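# Close the box lid and keep both apples on plate

## Task

Set the lid back onto the box so it is closed, and make sure that when the scene ends both apples are resting on the plate.

## Robot and tools

Robot: two arms on a table. left_arm (base about +0.044, +0.323, 0 m) carries a left hand; right_arm (base about +0.020, -0.263, 0 m) carries a right hand. A camera stand sits behind them. Cameras: cam_high, cam_left_wrist, cam_right_wrist, each 672x504.

Scene frame: origin at table height midway between the arms, +x out over the table, +y toward left_arm, +z up. Reported end_effector_position (m) and end_effector_quat_wxyz are in this frame, and may be off by a few cm. Each hand has a hand point 0.05 m in front of the palm: its +z runs along the straight fingers, +y out of the palm, +x across the palm away from the thumb on the right hand and toward the thumb on the left. Straight fingertips reach 0.06-0.07 m past the point along +z and sit 0.06 m behind it along -y. A wrist bracket on the little-finger side can strike things.

Row layout (shared by execute_actions and move): one flat list of 28 numbers, each in [-1, 1], covering both arms even if one is idle. Order: left dx, dy, dz, rx, ry, rz; left little, ring, middle, index, thumb_bend, thumb_turn; left force_limit, speed; then the same 14 for the right arm. The six pose numbers are an offset, not a pose, measured along the current Hand target's own axes from that Hand target as it was when the action or move began. 1.0 equals 0.6 m for dx/dy/dz and 180 degrees for the rotation vector rx/ry/rz. Repeating an offset moves further. All zeros asks the arm to return to its Hand target. Rotations are clipped to 40 degrees from the measured orientation per step.

Hand numbers are absolute targets, not offsets: fingers and thumb_bend -1 straight, +1 curled; thumb_turn -1 beside the palm, +1 opposite the fingers. force_limit maps -1..+1 to about 0..10 N at the fingertip (thumb motors up to 15 N). speed rises linearly from near zero at -1 to full at +0.48 and stays full above. For a soft grip close at speed -0.94 or lower. With the thumb turned in, objects roughly 0.035-0.065 m thick, or handles down to 0.025 m, can be held. There is no 'no change' value: to keep a hand as is, resend the eight numbers last executed for it; if none yet, send its hand_measured plus hand_force_limit and hand_speed. To loosen, send targets more open than hand_measured; to squeeze harder, raise force_limit and send a more closed target.

Tools:
execute_actions(actions, cameras): actions is a list of up to 15 actions; each action is a list of up to 15 rows at 1/30 s each, the last row held to fill 15 steps. Every row counts from the start pose of that action. Images come only with an empty actions list (all cameras by default) or when cameras names them; ["all"] gives all, [] none.
move(target, speed, blend, blocking, cameras): target is one 28-number row or a list of up to 15 rows, all offsets from the same starting Hand targets. Straight-line paths, finishing together, capped at 10 s. speed in m/s, 0.002-4.3, default 0.25 (turns limited to twice that in rad/s); one value or one per target. blend in m rounds corners (0 stops at each). blocking=false returns after about 0.5 s while the move continues. Paths do not avoid obstacles or the other arm; keep them away from an arm's own base.
wait(seconds 0-10, cameras): lets time pass holding commands.
stop(cameras): brakes a running move.
zoom_image(camera, region [x0,y0,x1,y1], at most 504x504 pixels): closer view of the newest image from that camera.
show_instructions(): shows the reference pages.
finished_scene(scene): ends the current scene, given its number; irreversible.

Results: per arm end_effector_position, quaternion, Hand target (base for the next offsets), joint positions/velocities/torques (torques include gravity and noise), motor temperatures, and per hand hand_measured, hand_stopped_by (moving, target, force, stalled, fault), hand_load_n (positive when pushed open; near 0 after losing a grip), hand_force_limit, hand_speed. A move adds a 'move:' line: done, off_target, moving, held or fault, plus limits such as paced or held. done or off_target says nothing about contact. Resting 1-3 cm (up to 5 cm) short, usually low, is normal; send the remaining gap as a new offset.

Cautions: do not drop or release moving parts, slam, or push hard; never let anything leave the table. Keep the hands from pressing each other or closing on each other's fingers. Fast moves overshoot and hit harder. Holding loads or stretching the arm heats motors; at 100 C an arm goes limp for a while, so watch for MOTOR HOT. Loose objects may get nudged occasionally; check images before finishing.

Each tool is called by a JSON object that holds its "fn" and its "kwargs", one argument or row to a line.

Reference images:

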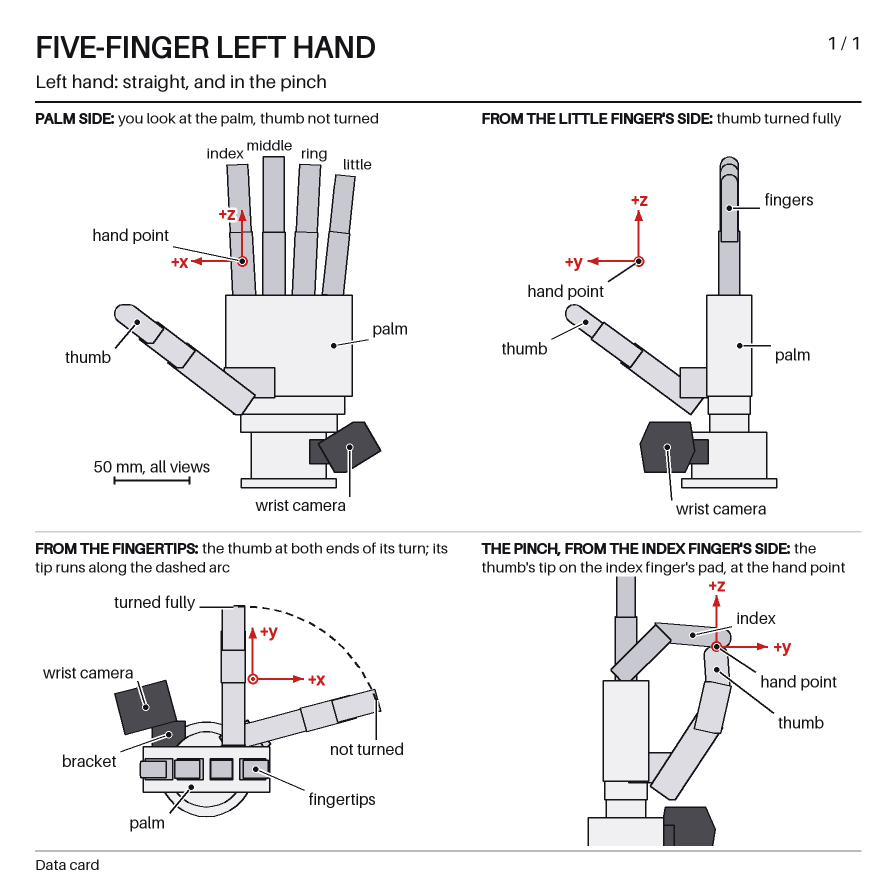

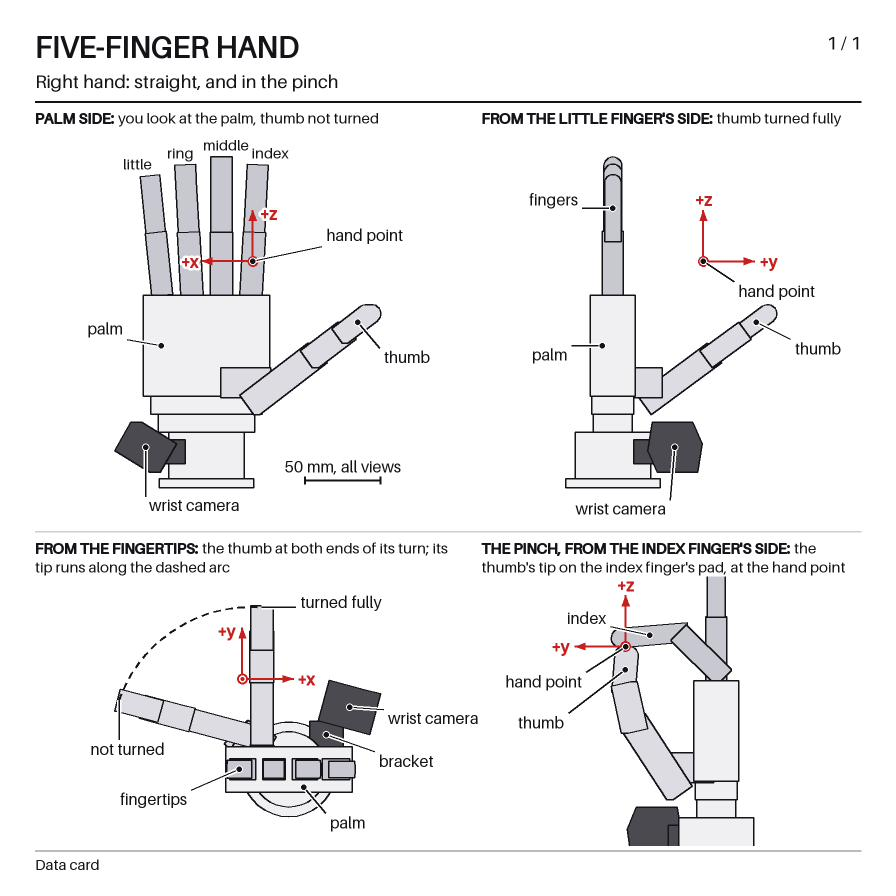

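## Session

{"fn": "execute_actions", "kwargs": {
  "actions": []
}}

Scene clock: 0.00 s.
left_arm: end_effector_position=(+0.4491, +0.1967, +0.1365) hand_measured=(-1.000, -1.000, -1.000, -1.000, -1.000, -1.000) hand_load_n=(+0.0, +0.0, +0.0, +0.0, +0.0, +0.0) hand_stopped_by=(target, target, target, target, target, target) hand_force_limit=0.00 hand_speed=-0.80 end_effector_quat_wxyz=(-0.336, +0.893, -0.289, -0.072) | right_arm: end_effector_position=(+0.2198, -0.4564, +0.1777) hand_measured=(-1.000, -1.000, -1.000, -1.000, -1.000, -1.000) hand_load_n=(+0.0, +0.0, +0.0, +0.0, +0.0, +0.0) hand_stopped_by=(target, target, target, target, target, target) hand_force_limit=0.00 hand_speed=-0.80 end_effector_quat_wxyz=(+0.016, -0.036, +0.993, +0.111)
Joint positions: left_arm=[-0.454 1.604 1.319 -1.576 -0.649 -1.506] | right_arm=[-1.078 1.293 1.061 -1.522 -0.129 0.434]
Joint velocities: within noise
Joint torques (N m): no reading
Motor temperatures (°C): left_arm=[27 27 23 25 25 24] | right_arm=[28 27 24 29 24 27]
Heat: left arm: hottest waist 27 °C; right arm: hottest wrist pitch 29 °C.
Hand target: left_arm +0.4574, +0.1927, +0.1471; -0.334, +0.897, -0.285, -0.058 | right_arm +0.2240, -0.4637, +0.1859; +0.022, -0.037, +0.994, +0.098

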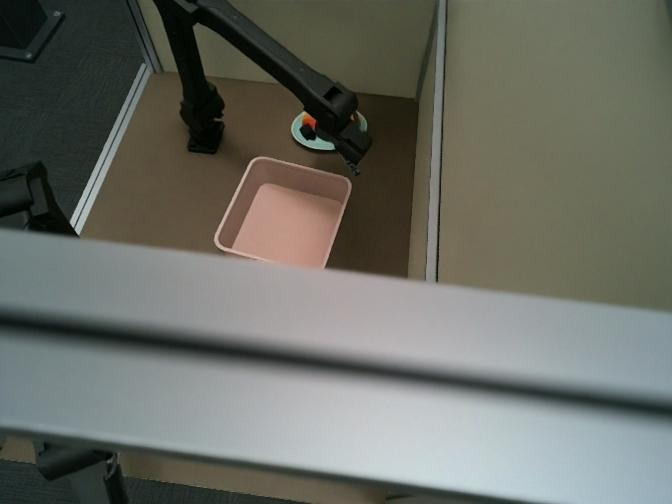

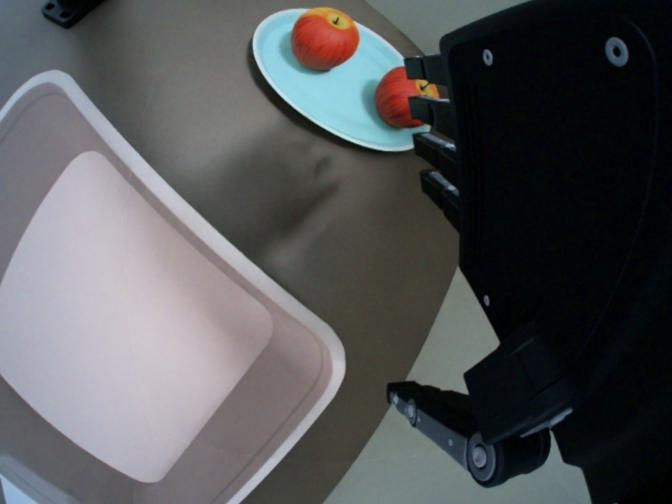

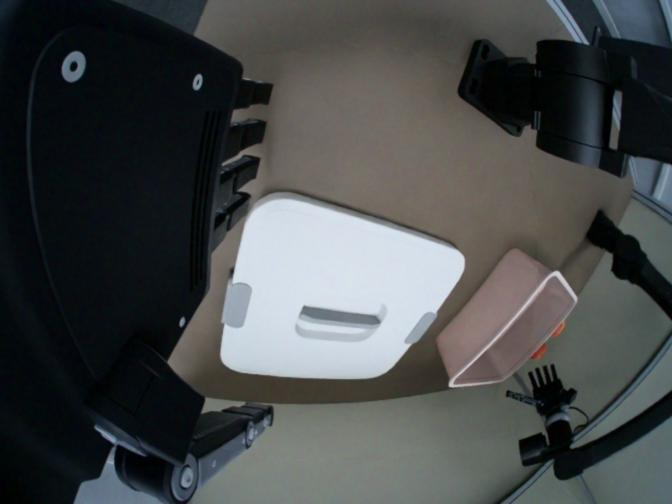

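{"fn": "zoom_image", "kwargs": {
  "camera": "cam_right_wrist",
  "region": [200, 170, 500, 400]
}}

{"fn": "zoom_image", "kwargs": {
  "camera": "cam_high",
  "region": [150, 50, 450, 280]
}}

Scaled by 1.680 from the camera's 672x504 image, which has a finer 960x720 frame.

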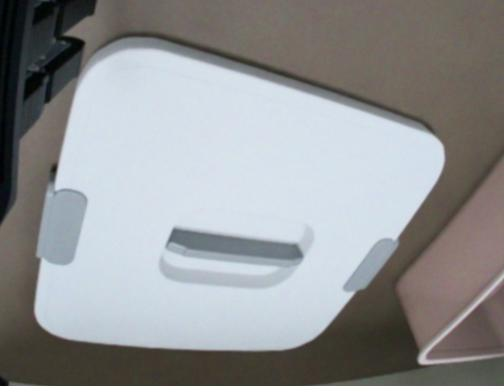

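Scaled by 1.680 from the camera's 672x504 image, which has a finer 960x720 frame.

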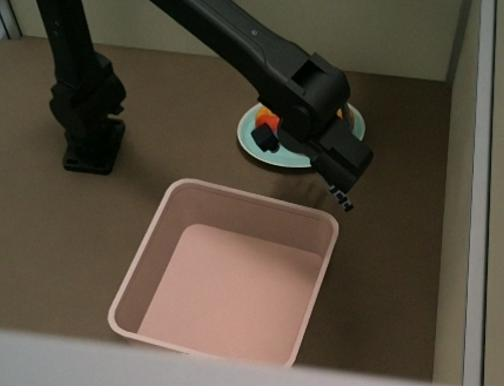

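{"fn": "move", "kwargs": {
  "target": [0,0,0,0,0,0,-1,-1,-1,-1,-1,-1,0,-0.8,-0.0128,0.0483,-0.2447,0,0,0,-1,-1,-1,-1,-1,-1,0,-0.8],
  "speed": 0.25,
  "cameras": ["all"]
}}

Scene clock: 40.77 s.
left_arm: end_effector_position=(+0.4491, +0.1967, +0.1365) hand_measured=(-1.000, -1.000, -1.000, -1.000, -1.000, -1.000) hand_load_n=(+0.0, +0.0, +0.0, +0.0, +0.0, +0.0) hand_stopped_by=(target, target, target, target, target, target) hand_force_limit=0.00 hand_speed=-0.80 end_effector_quat_wxyz=(-0.336, +0.893, -0.289, -0.072) | right_arm: end_effector_position=(+0.2247, -0.4578, +0.3215) hand_measured=(-1.000, -1.000, -1.000, -1.000, -1.000, -1.000) hand_load_n=(+0.0, +0.0, +0.0, +0.0, +0.0, +0.0) hand_stopped_by=(target, target, target, target, target, target) hand_force_limit=0.00 hand_speed=-0.80 end_effector_quat_wxyz=(+0.103, -0.038, +0.994, -0.011)
Joint positions: left_arm=[-0.454 1.604 1.319 -1.576 -0.649 -1.506] | right_arm=[-1.096 1.095 1.312 -1.676 -0.174 0.434]
Joint torques (N m): left_arm=[0.79 -9.7 8.91 -0.53 -0.49 -0.05] | right_arm=[-1.38 -6.3 10.92 0.12 -0.2 -0.04]
Motor temperatures (°C): left_arm=[27 28 29 25 25 24] | right_arm=[28 28 30 29 24 27]
Heat: left arm: hottest elbow 29 °C; right arm: hottest elbow 30 °C.
Hand target: left_arm +0.4574, +0.1927, +0.1471; -0.334, +0.897, -0.285, -0.058 | right_arm +0.2240, -0.4637, +0.3358; +0.022, -0.037, +0.994, +0.098
Off the commanded pose: left_arm 0.014 m, 2 deg | right_arm 0.015 m, 16 deg.
joint sent to its limit (right arm) — joint 4 (wrist pitch), lower limit. The joint targets are off in orientation, not in position.
move: off_target (left_arm, right_arm)

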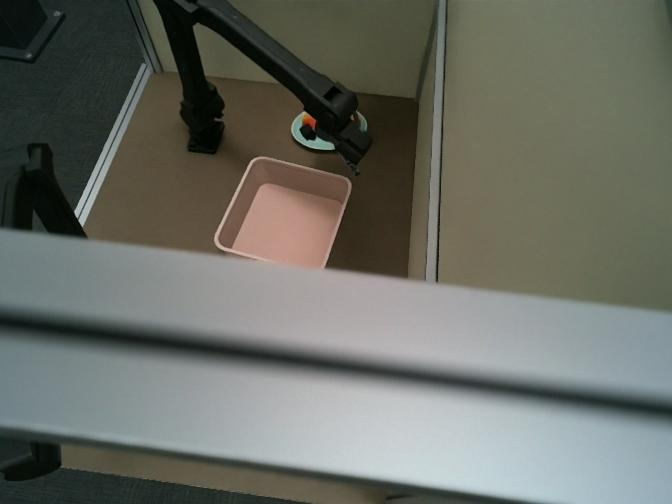

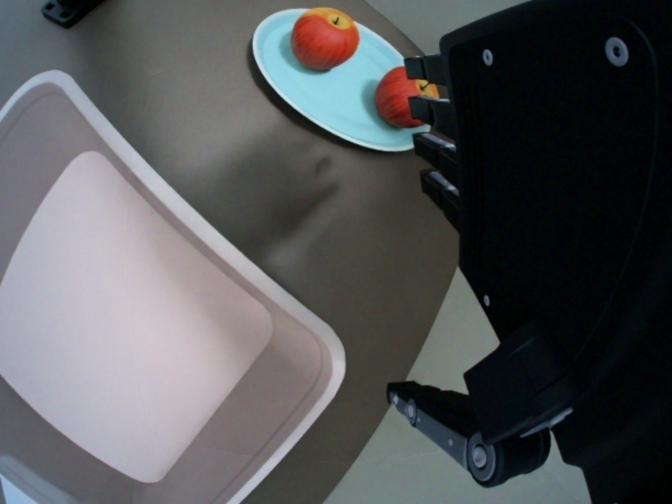

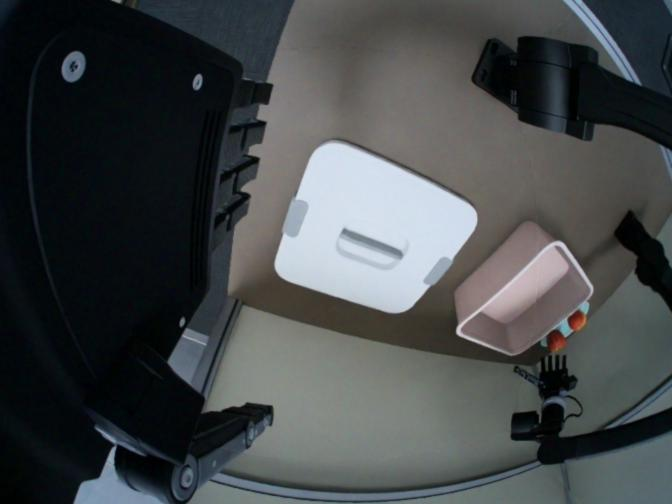

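{"fn": "zoom_image", "kwargs": {
  "camera": "cam_right_wrist",
  "region": [300, 190, 450, 310]
}}

Scaled by 3.360 from the camera's 672x504 image, which has a finer 960x720 frame.

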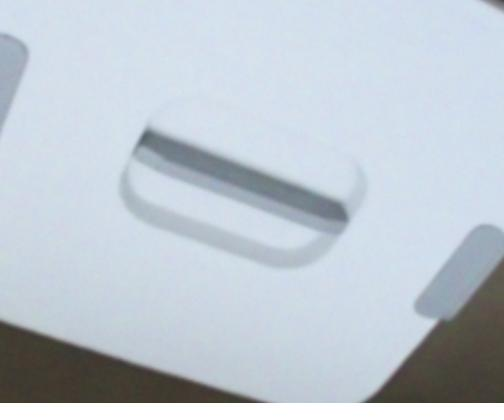

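{"fn": "zoom_image", "kwargs": {
  "camera": "cam_right_wrist",
  "region": [180, 60, 300, 250]
}}

Scaled by 2.653 from the camera's 672x504 image, which has a finer 960x720 frame.

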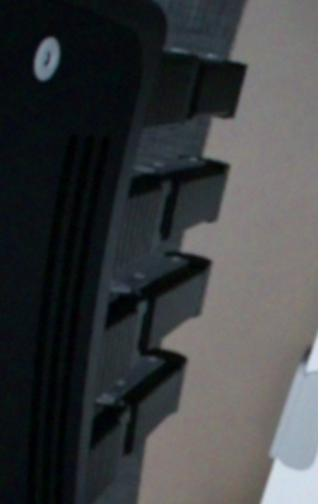

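{"fn": "move", "kwargs": {
  "target": [0,0,0,0,0,0,-1,-1,-1,-1,-1,-1,0,-0.8,-0.3713,-0.002,0.1648,0.0377,0.0596,-0.4748,-1,-1,-1,-1,-1,-1,0,-0.8],
  "speed": 0.25,
  "cameras": ["all"]
}}

Scene clock: 180.10 s.
left_arm: end_effector_position=(+0.4491, +0.1967, +0.1365) hand_measured=(-1.000, -1.000, -1.000, -1.000, -1.000, -1.000) hand_load_n=(+0.0, +0.0, +0.0, +0.0, +0.0, +0.0) hand_stopped_by=(target, target, target, target, target, target) hand_force_limit=0.00 hand_speed=-0.80 end_effector_quat_wxyz=(-0.336, +0.893, -0.289, -0.072) | right_arm: end_effector_position=(+0.4363, -0.4265, +0.2319) hand_measured=(-1.000, -1.000, -1.000, -1.000, -1.000, -1.000) hand_load_n=(+0.0, +0.0, +0.0, +0.0, +0.0, +0.0) hand_stopped_by=(target, target, target, target, target, target) hand_force_limit=0.00 hand_speed=-0.80 end_effector_quat_wxyz=(+0.008, +0.702, -0.712, -0.022)
Joint positions: left_arm=[-0.454 1.604 1.319 -1.576 -0.649 -1.506] | right_arm=[-0.415 1.719 1.722 -1.622 -0.002 -0.374]
Joint torques (N m): left_arm=[0.97 -9.29 8.88 -0.53 -0.47 -0.05] | right_arm=[0.44 -16.21 12.46 -0.1 0.11 -0.12]
Motor temperatures (°C): left_arm=[27 30 34 25 25 24] | right_arm=[28 28 43 29 24 27]
Heat: left arm: hottest elbow 34 °C; right arm: hottest elbow 43 °C.
Hand target: left_arm +0.4574, +0.1927, +0.1471; -0.334, +0.897, -0.285, -0.058 | right_arm +0.4496, -0.4302, +0.2500; +0.000, +0.707, -0.707, +0.000
Off the commanded pose: left_arm 0.014 m, 2 deg | right_arm 0.023 m, 3 deg.
move: off_target (left_arm, right_arm)

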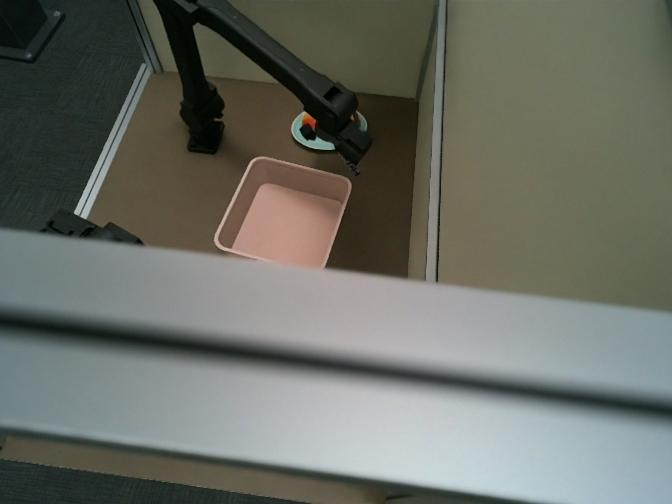

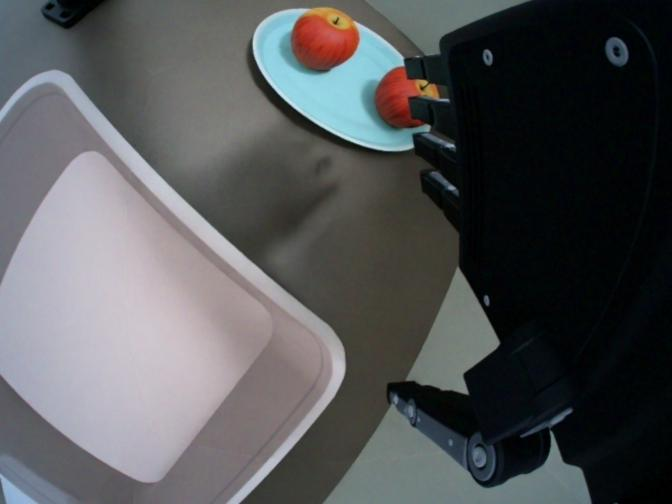

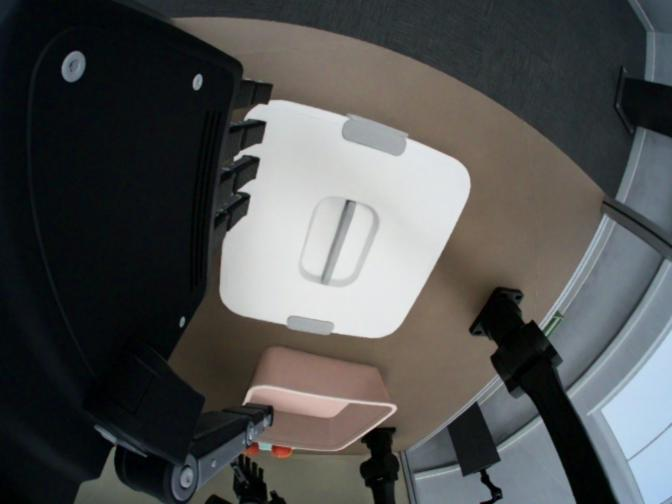

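{"fn": "zoom_image", "kwargs": {
  "camera": "cam_right_wrist",
  "region": [260, 170, 420, 310]
}}

{"fn": "zoom_image", "kwargs": {
  "camera": "cam_right_wrist",
  "region": [190, 60, 530, 470]
}}

Scaled by 3.150 from the camera's 672x504 image, which has a finer 960x720 frame.

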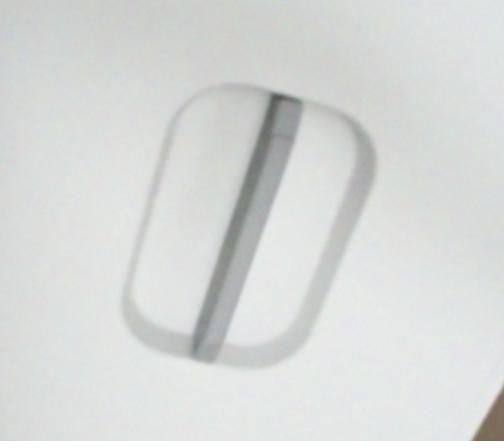

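Scaled by 1.229 from the camera's 672x504 image, which has a finer 960x720 frame.

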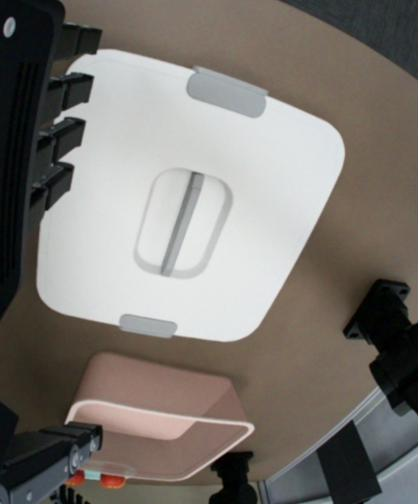

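{"fn": "move", "kwargs": {
  "target": [0,0,0,0,0,0,-1,-1,-1,-1,-1,-1,0,-0.8,-0.1583,0.05,0.1833,0.25,0,0,-1,-1,-1,-1,-1,-1,0,-0.8],
  "speed": 0.2,
  "cameras": ["cam_right_wrist"]
}}

{"fn": "zoom_image", "kwargs": {
  "camera": "cam_right_wrist",
  "region": [240, 160, 440, 360]
}}

Scene clock: 264.77 s.
left_arm: end_effector_position=(+0.4491, +0.1967, +0.1365) hand_measured=(-1.000, -1.000, -1.000, -1.000, -1.000, -1.000) hand_load_n=(+0.0, +0.0, +0.0, +0.0, +0.0, +0.0) hand_stopped_by=(target, target, target, target, target, target) hand_force_limit=0.00 hand_speed=-0.80 end_effector_quat_wxyz=(-0.336, +0.893, -0.289, -0.072) | right_arm: end_effector_position=(+0.4126, -0.3390, +0.1331) hand_measured=(-1.000, -1.000, -1.000, -1.000, -1.000, -1.000) hand_load_n=(+0.0, +0.0, +0.0, +0.0, +0.0, +0.0) hand_stopped_by=(target, target, target, target, target, target) hand_force_limit=0.00 hand_speed=-0.80 end_effector_quat_wxyz=(-0.261, +0.655, -0.660, +0.259)
Joint positions: left_arm=[-0.454 1.604 1.319 -1.576 -0.649 -1.506] | right_arm=[-0.364 1.105 0.763 -0.504 -0.228 -0.243]
Joint torques (N m): left_arm=[0.97 -9.23 8.94 -0.51 -0.46 -0.06] | right_arm=[0.85 -7.65 8.9 2.29 -0.19 0.02]
Motor temperatures (°C): left_arm=[26 30 35 25 26 24] | right_arm=[28 32 49 29 24 27]
Heat: left arm: hottest elbow 35 °C; right arm: hottest elbow 49 °C.
Hand target: left_arm +0.4574, +0.1927, +0.1471; -0.334, +0.897, -0.285, -0.058 | right_arm +0.4196, -0.3351, +0.1400; -0.271, +0.653, -0.653, +0.270
Off the commanded pose: left_arm 0.014 m, 2 deg | right_arm 0.011 m, 2 deg.
move: off_target (left_arm, right_arm)
Images, in order (width x height): cam_right_wrist 672x504.

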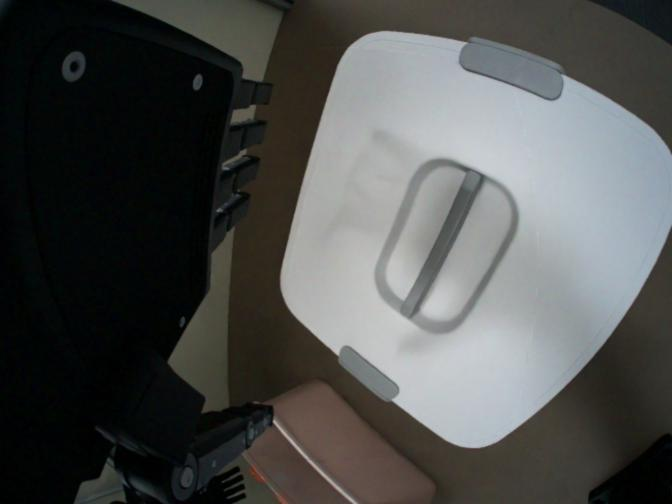

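Scaled by 2.520 from the camera's 672x504 image, which has a finer 960x720 frame.

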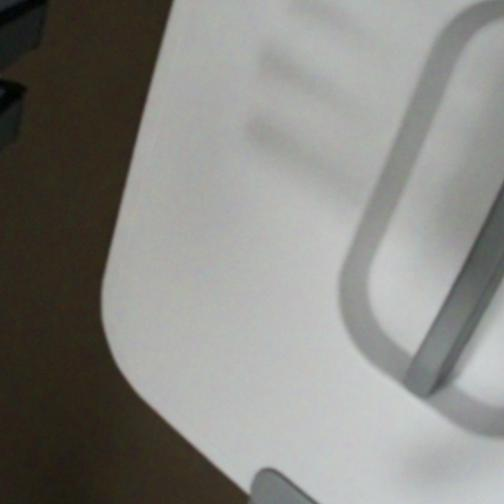

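{"fn": "zoom_image", "kwargs": {
  "camera": "cam_right_wrist",
  "region": [350, 140, 550, 350]
}}

Scaled by 2.400 from the camera's 672x504 image, which has a finer 960x720 frame.

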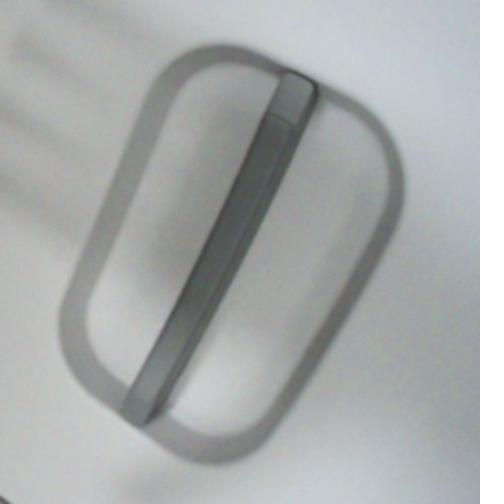

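{"fn": "move", "kwargs": {
  "target": [0,0,0,0,0,0,-1,-1,-1,-1,-1,-1,0,-0.8,-0.025,0.046,-0.0223,0.1389,0,0,-1,-1,-0.2,-0.2,-0.3,1,0,-0.3],
  "speed": 0.2,
  "cameras": ["cam_right_wrist"]
}}

{"fn": "zoom_image", "kwargs": {
  "camera": "cam_right_wrist",
  "region": [200, 100, 540, 400]
}}

Scene clock: 376.67 s.
left_arm: end_effector_position=(+0.4491, +0.1967, +0.1365) hand_measured=(-1.000, -1.000, -1.000, -1.000, -1.000, -1.000) hand_load_n=(+0.0, +0.0, +0.0, +0.0, +0.0, +0.0) hand_stopped_by=(target, target, target, target, target, target) hand_force_limit=0.00 hand_speed=-0.80 end_effector_quat_wxyz=(-0.336, +0.893, -0.289, -0.072) | right_arm: end_effector_position=(+0.3874, -0.3143, +0.1226) hand_measured=(-1.000, -1.000, -0.200, -0.200, -0.300, +1.000) hand_load_n=(+0.0, +0.0, +0.0, -0.5, +0.0, +0.0) hand_stopped_by=(target, target, target, target, target, target) hand_force_limit=0.00 hand_speed=-0.30 end_effector_quat_wxyz=(-0.401, +0.589, -0.581, +0.393)
Joint positions: left_arm=[-0.454 1.604 1.319 -1.576 -0.649 -1.506] | right_arm=[-0.41 0.842 0.355 0.078 -0.371 -0.152]
Joint torques (N m): left_arm=[0.91 -9.52 8.91 -0.51 -0.46 -0.05] | right_arm=[-1.49 -3.02 8.7 2.76 -0.23 -0.02]
Motor temperatures (°C): left_arm=[26 30 36 25 26 24] | right_arm=[28 29 42 29 24 27]
Heat: left arm: hottest elbow 36 °C; right arm: hottest elbow 42 °C.
Hand target: left_arm +0.4574, +0.1927, +0.1471; -0.334, +0.897, -0.285, -0.058 | right_arm +0.3907, -0.3200, +0.1300; -0.406, +0.579, -0.579, +0.405
Off the commanded pose: left_arm 0.014 m, 2 deg | right_arm 0.010 m, 2 deg.
move: off_target (left_arm)
Images, in order (width x height): cam_right_wrist 672x504.

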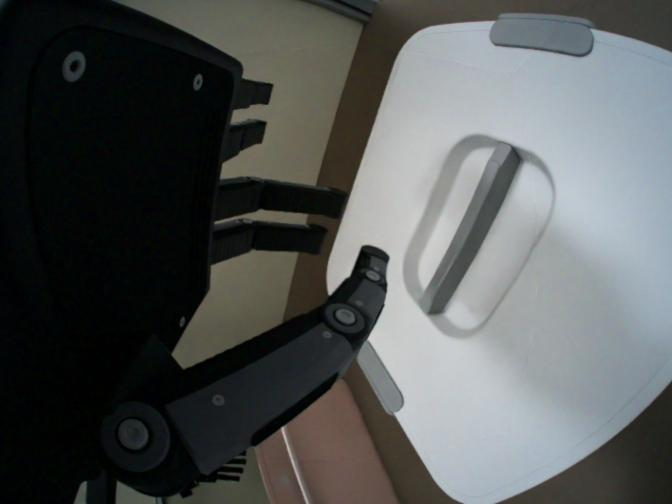

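Scaled by 1.482 from the camera's 672x504 image, which has a finer 960x720 frame.

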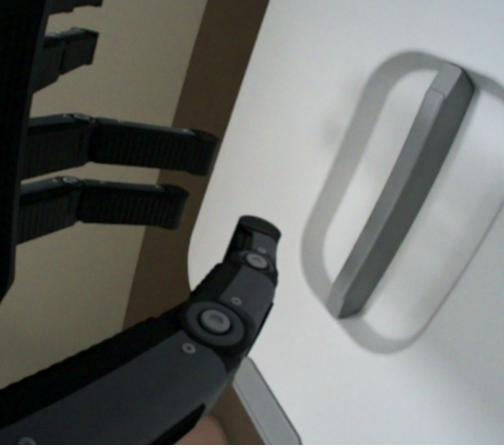

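{"fn": "zoom_image", "kwargs": {
  "camera": "cam_right_wrist",
  "region": [390, 110, 570, 350]
}}

Scaled by 2.100 from the camera's 672x504 image, which has a finer 960x720 frame.

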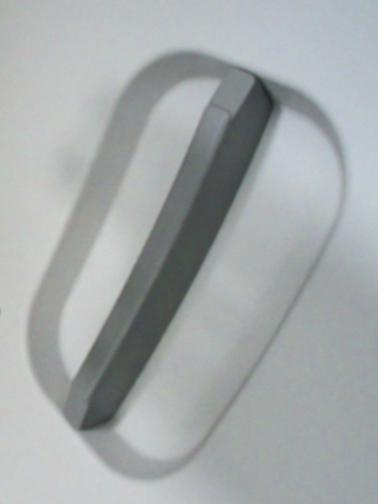

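{"fn": "move", "kwargs": {
  "target": [0,0,0,0,0,0,-1,-1,-1,-1,-1,-1,0,-0.8,0.0317,0.0543,0.0115,0,0,0,-1,-1,-0.2,-0.2,-0.3,1,0,-0.3],
  "speed": 0.1,
  "cameras": ["cam_right_wrist"]
}}

{"fn": "zoom_image", "kwargs": {
  "camera": "cam_right_wrist",
  "region": [200, 100, 540, 400]
}}

Scene clock: 413.73 s.
left_arm: end_effector_position=(+0.4491, +0.1967, +0.1365) hand_measured=(-1.000, -1.000, -1.000, -1.000, -1.000, -1.000) hand_load_n=(+0.0, +0.0, +0.5, +0.0, +0.0, +0.0) hand_stopped_by=(target, target, target, target, target, target) hand_force_limit=0.00 hand_speed=-0.80 end_effector_quat_wxyz=(-0.336, +0.893, -0.289, -0.072) | right_arm: end_effector_position=(+0.3835, -0.3332, +0.0929) hand_measured=(-1.000, -1.000, -0.200, -0.200, -0.300, +1.000) hand_load_n=(+0.0, +0.0, +0.0, -0.5, +0.0, +0.0) hand_stopped_by=(target, target, target, target, target, target) hand_force_limit=0.00 hand_speed=-0.30 end_effector_quat_wxyz=(-0.406, +0.582, -0.586, +0.392)
Joint positions: left_arm=[-0.454 1.604 1.319 -1.576 -0.649 -1.506] | right_arm=[-0.496 0.946 0.305 0.227 -0.448 -0.168]
Joint torques (N m): left_arm=[0.91 -9.47 8.91 -0.5 -0.49 -0.06] | right_arm=[-1.32 -3.19 7.95 2.74 -0.27 -0.16]
Heat: left arm: hottest elbow 36 °C; right arm: hottest elbow 38 °C.
Hand target: left_arm +0.4574, +0.1927, +0.1471; -0.334, +0.897, -0.285, -0.058 | right_arm +0.3860, -0.3391, +0.0971; -0.406, +0.579, -0.579, +0.405
Off the commanded pose: left_arm 0.014 m, 2 deg | right_arm 0.008 m, 2 deg.
move: off_target (left_arm)
Images, in order (width x height): cam_right_wrist 672x504.

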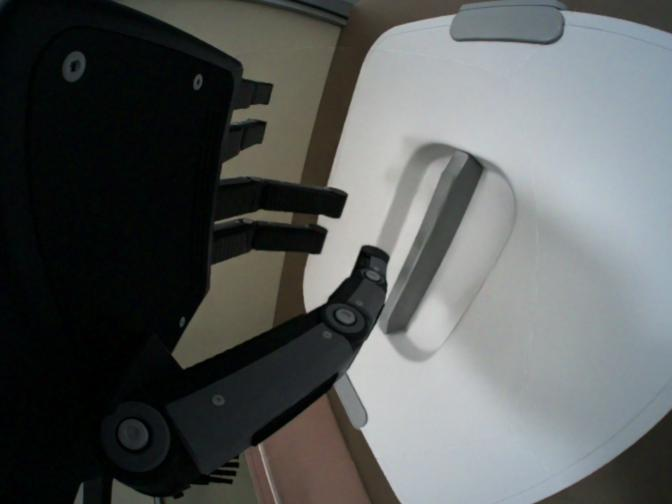

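Scaled by 1.482 from the camera's 672x504 image, which has a finer 960x720 frame.

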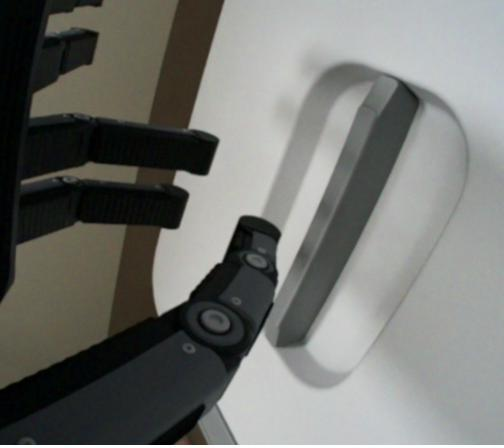

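{"fn": "move", "kwargs": {
  "target": [0,0,0,0,0,0,-1,-1,-1,-1,-1,-1,0,-0.8,0.0167,0.05,0.0067,0,0,0,-1,-1,-0.2,-0.2,-0.15,1,0,-0.3],
  "speed": 0.06,
  "cameras": ["cam_right_wrist"]
}}

{"fn": "zoom_image", "kwargs": {
  "camera": "cam_right_wrist",
  "region": [200, 100, 540, 400]
}}

Scene clock: 443.67 s.
left_arm: end_effector_position=(+0.4491, +0.1967, +0.1365) hand_measured=(-1.000, -1.000, -1.000, -1.000, -1.000, -1.000) hand_load_n=(+0.0, +0.0, +0.0, -0.5, +0.0, +0.0) hand_stopped_by=(target, target, target, target, target, target) hand_force_limit=0.00 hand_speed=-0.80 end_effector_quat_wxyz=(-0.336, +0.893, -0.289, -0.072) | right_arm: end_effector_position=(+0.3782, -0.3430, +0.0650) hand_measured=(-1.000, -1.000, -0.200, -0.200, -0.150, +1.000) hand_load_n=(+0.0, +0.0, +0.0, +0.0, +0.0, +0.0) hand_stopped_by=(target, target, target, target, target, target) hand_force_limit=0.00 hand_speed=-0.30 end_effector_quat_wxyz=(-0.407, +0.582, -0.584, +0.394)
Joint positions: left_arm=[-0.454 1.604 1.319 -1.576 -0.649 -1.506] | right_arm=[-0.546 1.054 0.259 0.374 -0.496 -0.191]
Joint torques (N m): left_arm=[0.85 -9.29 8.85 -0.54 -0.47 -0.05] | right_arm=[-1.44 -3.49 7.01 2.71 -0.29 -0.15]
Motor temperatures (°C): left_arm=[26 30 36 25 26 24] | right_arm=[28 28 37 29 24 27]
Heat: left arm: hottest elbow 36 °C; right arm: hottest elbow 37 °C.
Hand target: left_arm +0.4574, +0.1927, +0.1471; -0.334, +0.897, -0.285, -0.058 | right_arm +0.3794, -0.3491, +0.0674; -0.406, +0.579, -0.579, +0.405
Off the commanded pose: left_arm 0.014 m, 2 deg | right_arm 0.007 m, 1 deg.
move: off_target (left_arm)
Images, in order (width x height): cam_right_wrist 672x504.

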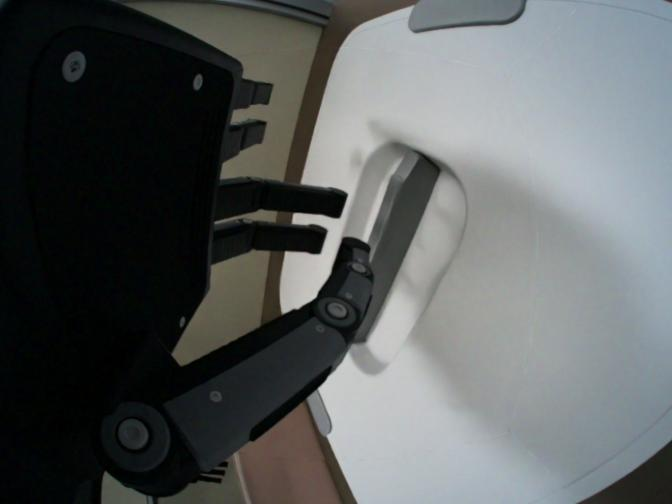

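Scaled by 1.482 from the camera's 672x504 image, which has a finer 960x720 frame.

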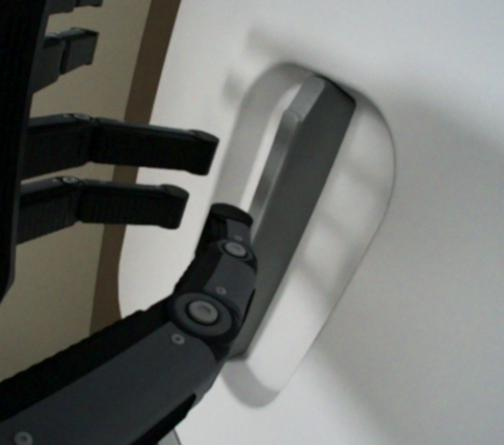

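{"fn": "move", "kwargs": {
  "target": [0,0,0,0,0,0,-1,-1,-1,-1,-1,-1,0,-0.8,0,0.027,0,0,0,0,-1,-1,-0.2,-0.2,-0.15,1,0,-0.3],
  "speed": 0.04,
  "cameras": ["cam_right_wrist"]
}}

{"fn": "zoom_image", "kwargs": {
  "camera": "cam_right_wrist",
  "region": [240, 120, 480, 380]
}}

Scene clock: 455.00 s.
left_arm: end_effector_position=(+0.4491, +0.1967, +0.1365) hand_measured=(-1.000, -1.000, -1.000, -1.000, -1.000, -1.000) hand_load_n=(+0.0, +0.0, -0.5, +0.0, +0.0, +0.0) hand_stopped_by=(target, target, target, target, target, target) hand_force_limit=0.00 hand_speed=-0.80 end_effector_quat_wxyz=(-0.336, +0.893, -0.289, -0.072) | right_arm: end_effector_position=(+0.3732, -0.3429, +0.0506) hand_measured=(-1.000, -1.000, -0.200, -0.200, -0.150, +1.000) hand_load_n=(+0.0, +0.0, +0.0, +0.0, +0.5, +0.0) hand_stopped_by=(target, target, target, target, target, target) hand_force_limit=0.00 hand_speed=-0.30 end_effector_quat_wxyz=(-0.407, +0.582, -0.583, +0.394)
Joint positions: left_arm=[-0.454 1.604 1.319 -1.576 -0.649 -1.506] | right_arm=[-0.558 1.104 0.229 0.454 -0.508 -0.197]
Joint torques (N m): left_arm=[1.2 -9.52 8.85 -0.51 -0.48 -0.04] | right_arm=[-1.49 -3.43 6.5 2.7 -0.3 -0.17]
Heat: left arm: hottest elbow 36 °C; right arm: hottest elbow 37 °C.
Hand target: left_arm +0.4574, +0.1927, +0.1471; -0.334, +0.897, -0.285, -0.058 | right_arm +0.3740, -0.3491, +0.0523; -0.406, +0.579, -0.579, +0.405
Off the commanded pose: left_arm 0.014 m, 2 deg | right_arm 0.006 m, 1 deg.
move: off_target (left_arm)
Images, in order (width x height): cam_right_wrist 672x504.

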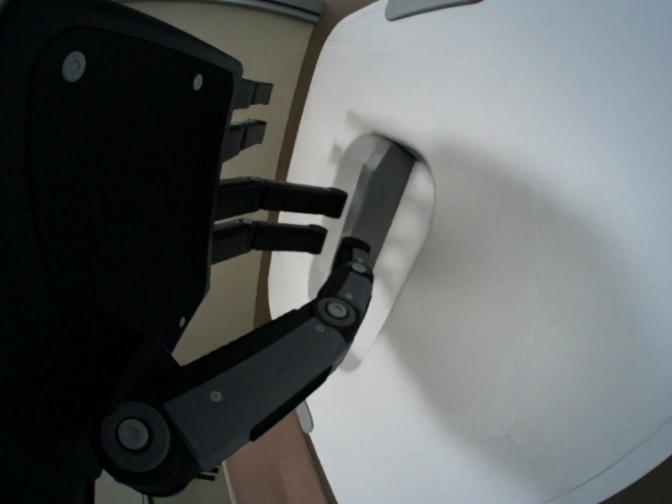

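Scaled by 1.938 from the camera's 672x504 image, which has a finer 960x720 frame.

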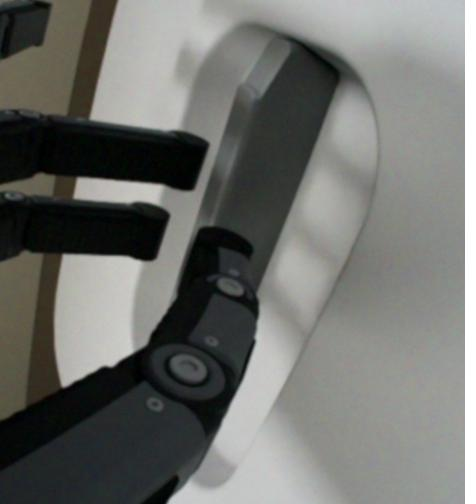

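{"fn": "move", "kwargs": {
  "target": [0,0,0,0,0,0,-1,-1,-1,-1,-1,-1,0,-0.8,0,0.0183,0,0,0,0,-1,-1,-0.2,-0.2,-0.15,1,0,-0.3],
  "speed": 0.03,
  "cameras": ["cam_right_wrist"]
}}

{"fn": "zoom_image", "kwargs": {
  "camera": "cam_right_wrist",
  "region": [240, 120, 480, 380]
}}

Scene clock: 471.63 s.
left_arm: end_effector_position=(+0.4491, +0.1967, +0.1365) hand_measured=(-1.000, -1.000, -1.000, -1.000, -1.000, -1.000) hand_load_n=(+0.0, +0.0, +0.0, +0.0, +0.0, +0.0) hand_stopped_by=(target, target, target, target, target, target) hand_force_limit=0.00 hand_speed=-0.80 end_effector_quat_wxyz=(-0.336, +0.893, -0.289, -0.072) | right_arm: end_effector_position=(+0.3699, -0.3432, +0.0407) hand_measured=(-1.000, -1.000, -0.200, -0.200, -0.150, +1.000) hand_load_n=(-0.5, +0.0, +0.0, +0.0, +0.0, +0.5) hand_stopped_by=(target, target, target, target, target, target) hand_force_limit=0.00 hand_speed=-0.30 end_effector_quat_wxyz=(-0.407, +0.582, -0.583, +0.395)
Joint positions: left_arm=[-0.454 1.604 1.319 -1.576 -0.649 -1.506] | right_arm=[-0.566 1.145 0.21 0.514 -0.516 -0.201]
Joint torques (N m): left_arm=[0.79 -9.52 8.9 -0.58 -0.48 -0.06] | right_arm=[-1.55 -3.6 6.06 2.73 -0.3 -0.16]
Heat: left arm: hottest elbow 36 °C; right arm: hottest elbow 37 °C.
Hand target: left_arm +0.4574, +0.1927, +0.1471; -0.334, +0.897, -0.285, -0.058 | right_arm +0.3702, -0.3492, +0.0419; -0.406, +0.579, -0.579, +0.405
Off the commanded pose: left_arm 0.014 m, 2 deg | right_arm 0.006 m, 1 deg.
move: off_target (left_arm)
Images, in order (width x height): cam_right_wrist 672x504.

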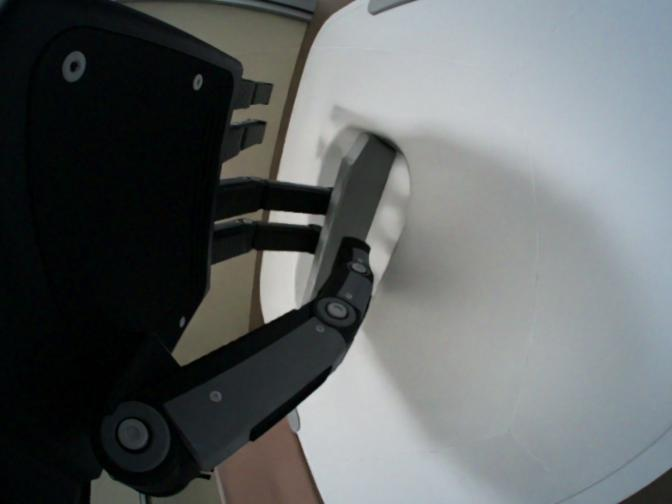

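Scaled by 1.938 from the camera's 672x504 image, which has a finer 960x720 frame.

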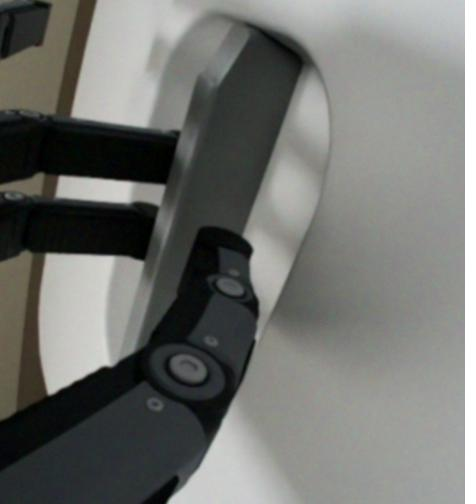

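{"fn": "move", "kwargs": {
  "target": [0,0,0,0,0,0,-1,-1,-1,-1,-1,-1,0,-0.8,0,0,0,0,0,0,-1,-1,0.15,0.15,0.1,1,-0.5,-0.93],
  "speed": 0.03,
  "cameras": ["cam_right_wrist"]
}}

{"fn": "zoom_image", "kwargs": {
  "camera": "cam_right_wrist",
  "region": [240, 120, 480, 380]
}}

Scene clock: 489.47 s.
left_arm: end_effector_position=(+0.4491, +0.1967, +0.1365) hand_measured=(-1.000, -1.000, -1.000, -1.000, -1.000, -1.000) hand_load_n=(+0.0, +0.0, +0.0, +0.0, +0.0, +0.0) hand_stopped_by=(target, target, target, target, target, target) hand_force_limit=0.00 hand_speed=-0.80 end_effector_quat_wxyz=(-0.336, +0.893, -0.289, -0.072) | right_arm: end_effector_position=(+0.3702, -0.3434, +0.0411) hand_measured=(-1.000, -1.000, +0.150, +0.150, +0.100, +1.000) hand_load_n=(+0.0, +0.0, +0.5, +0.0, +0.0, +0.0) hand_stopped_by=(target, target, target, target, target, target) hand_force_limit=-0.50 hand_speed=-0.93 end_effector_quat_wxyz=(-0.408, +0.582, -0.582, +0.396)
Joint positions: left_arm=[-0.454 1.604 1.319 -1.576 -0.649 -1.506] | right_arm=[-0.566 1.145 0.21 0.516 -0.516 -0.201]
Joint torques (N m): left_arm=[1.03 -9.52 8.91 -0.42 -0.47 -0.05] | right_arm=[-1.55 -3.49 6.06 2.63 -0.29 -0.16]
Heat: left arm: hottest elbow 37 °C; right arm: hottest elbow 35 °C.
Hand target: left_arm +0.4574, +0.1927, +0.1471; -0.334, +0.897, -0.285, -0.058 | right_arm +0.3702, -0.3492, +0.0419; -0.406, +0.579, -0.579, +0.405
Off the commanded pose: left_arm 0.014 m, 2 deg | right_arm 0.006 m, 1 deg.
move: off_target (left_arm)
Images, in order (width x height): cam_right_wrist 672x504.

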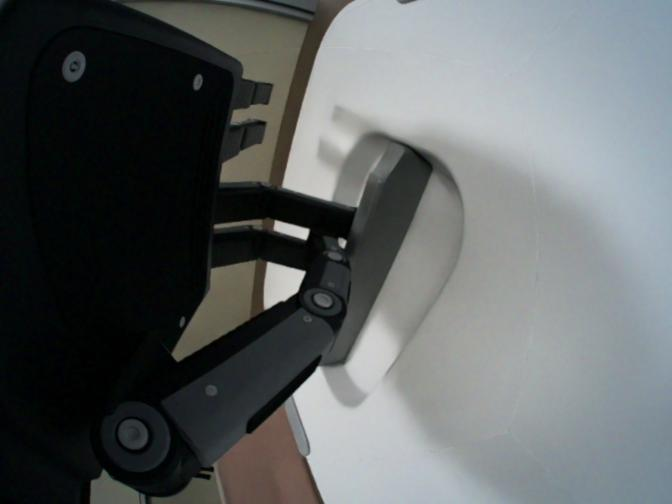

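Scaled by 1.938 from the camera's 672x504 image, which has a finer 960x720 frame.

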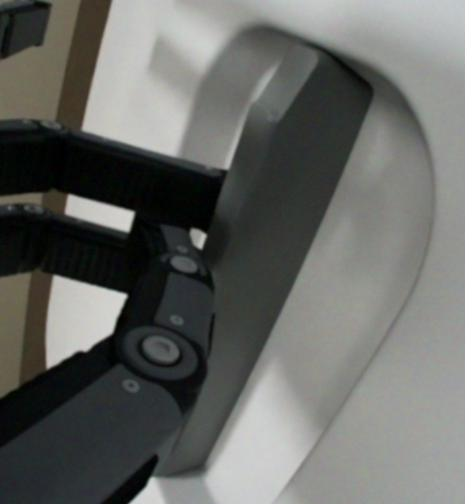

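{"fn": "move", "kwargs": {
  "target": [
    [0,0,0,0,0,0,-1,-1,-1,-1,-1,-1,0,-0.8,0,-0.047,-0.0171,0,0,0,-1,-1,0.15,0.15,0.1,1,-0.5,-0.93],
    [0,0,0,0,0,0,-1,-1,-1,-1,-1,-1,0,-0.8,0,-0.0339,-0.0531,0,0,0,-1,-1,-0.25,-0.25,-0.15,1,-0.5,-0.5]
  ],
  "speed": 0.06,
  "cameras": ["cam_right_wrist"]
}}

{"fn": "zoom_image", "kwargs": {
  "camera": "cam_right_wrist",
  "region": [240, 120, 480, 380]
}}

Scene clock: 523.83 s.
left_arm: end_effector_position=(+0.4491, +0.1967, +0.1365) hand_measured=(-1.000, -1.000, -1.000, -1.000, -1.000, -1.000) hand_load_n=(+0.0, +0.0, +0.0, +0.0, +0.0, +0.0) hand_stopped_by=(target, target, target, target, target, target) hand_force_limit=0.00 hand_speed=-0.80 end_effector_quat_wxyz=(-0.336, +0.893, -0.289, -0.072) | right_arm: end_effector_position=(+0.3500, -0.3462, +0.0736) hand_measured=(-1.000, -1.000, -0.250, -0.250, -0.150, +1.000) hand_load_n=(+0.0, +0.0, +0.0, +0.0, +0.0, +0.0) hand_stopped_by=(target, target, target, target, target, target) hand_force_limit=-0.50 hand_speed=-0.50 end_effector_quat_wxyz=(-0.410, +0.579, -0.576, +0.406)
Joint positions: left_arm=[-0.454 1.604 1.319 -1.576 -0.649 -1.506] | right_arm=[-0.628 0.911 0.21 0.291 -0.571 -0.228]
Joint torques (N m): left_arm=[0.91 -9.52 8.92 -0.46 -0.47 -0.07] | right_arm=[-1.32 -2.49 7.61 1.33 -0.31 -0.16]
Heat: left arm: hottest elbow 37 °C; right arm: hottest elbow 34 °C.
Hand target: left_arm +0.4574, +0.1927, +0.1471; -0.334, +0.897, -0.285, -0.058 | right_arm +0.3472, -0.3491, +0.0719; -0.406, +0.579, -0.579, +0.405
Off the commanded pose: left_arm 0.014 m, 2 deg | right_arm 0.004 m, 1 deg.
move: off_target (left_arm)
Images, in order (width x height): cam_right_wrist 672x504.

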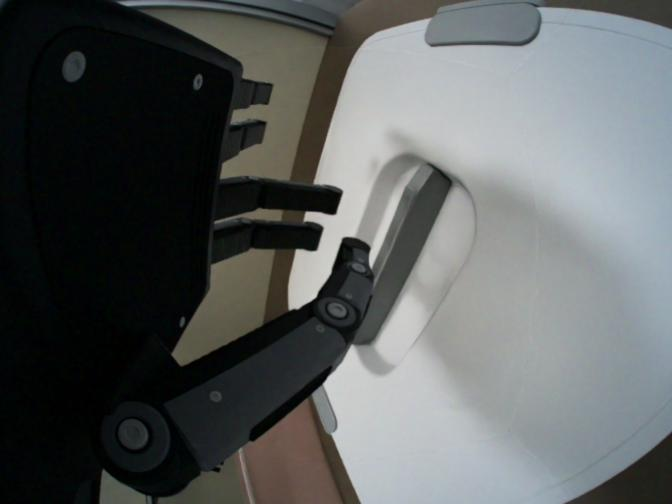

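Scaled by 1.938 from the camera's 672x504 image, which has a finer 960x720 frame.

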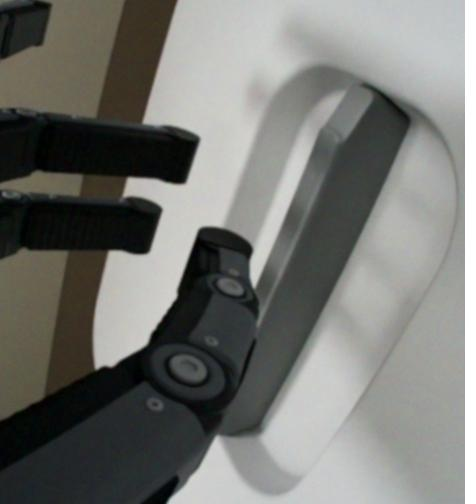

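{"fn": "move", "kwargs": {
  "target": [0,0,0,0,0,0,-1,-1,-1,-1,-1,-1,0,-0.8,-0.004,0.058,0.002,0,0,0,-1,-1,-0.25,-0.25,-0.15,1,-0.5,-0.5],
  "speed": 0.05,
  "cameras": ["cam_right_wrist"]
}}

{"fn": "zoom_image", "kwargs": {
  "camera": "cam_right_wrist",
  "region": [240, 120, 480, 380]
}}

Scene clock: 537.13 s.
left_arm: end_effector_position=(+0.4491, +0.1967, +0.1365) hand_measured=(-1.000, -1.000, -1.000, -1.000, -1.000, -1.000) hand_load_n=(+0.0, +0.0, +0.0, +0.0, +0.0, +0.0) hand_stopped_by=(target, target, target, target, target, target) hand_force_limit=0.00 hand_speed=-0.80 end_effector_quat_wxyz=(-0.336, +0.893, -0.289, -0.072) | right_arm: end_effector_position=(+0.3370, -0.3413, +0.0387) hand_measured=(-1.000, -1.000, -0.250, -0.250, -0.150, +1.000) hand_load_n=(+0.0, +0.0, +0.0, +0.5, +0.0, +0.0) hand_stopped_by=(target, target, target, target, target, target) hand_force_limit=-0.50 hand_speed=-0.50 end_effector_quat_wxyz=(-0.409, +0.581, -0.582, +0.396)
Joint positions: left_arm=[-0.454 1.604 1.319 -1.576 -0.649 -1.506] | right_arm=[-0.648 1.023 0.142 0.441 -0.591 -0.239]
Joint torques (N m): left_arm=[0.91 -9.58 8.87 -0.51 -0.49 -0.06] | right_arm=[-1.55 -1.96 6.26 2.65 -0.32 -0.16]
Heat: left arm: hottest elbow 37 °C; right arm: hottest elbow 34 °C.
Hand target: left_arm +0.4574, +0.1927, +0.1471; -0.334, +0.897, -0.285, -0.058 | right_arm +0.3364, -0.3467, +0.0387; -0.406, +0.579, -0.579, +0.405
Off the commanded pose: left_arm 0.014 m, 2 deg | right_arm 0.005 m, 1 deg.
move: off_target (left_arm)
Images, in order (width x height): cam_right_wrist 672x504.

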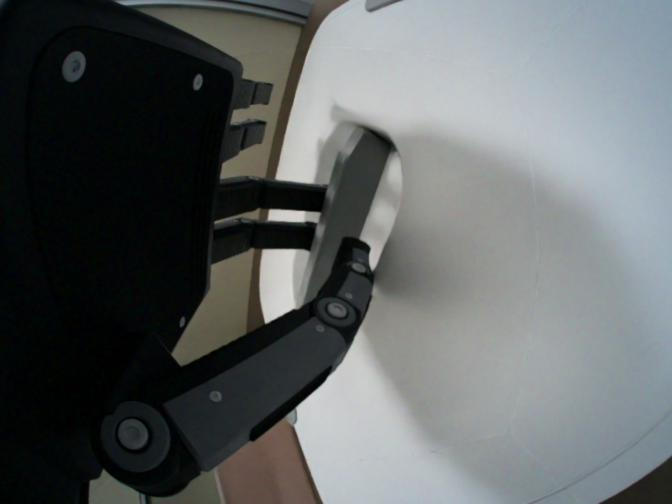

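Scaled by 1.938 from the camera's 672x504 image, which has a finer 960x720 frame.

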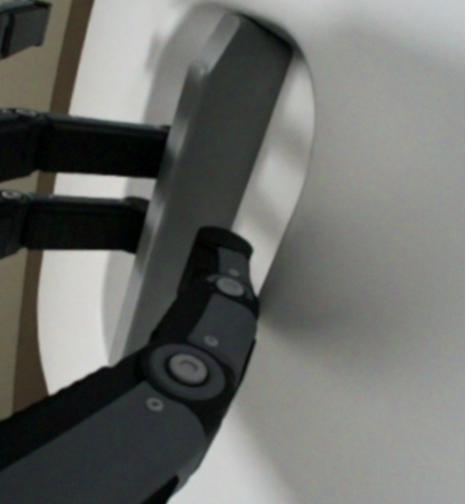

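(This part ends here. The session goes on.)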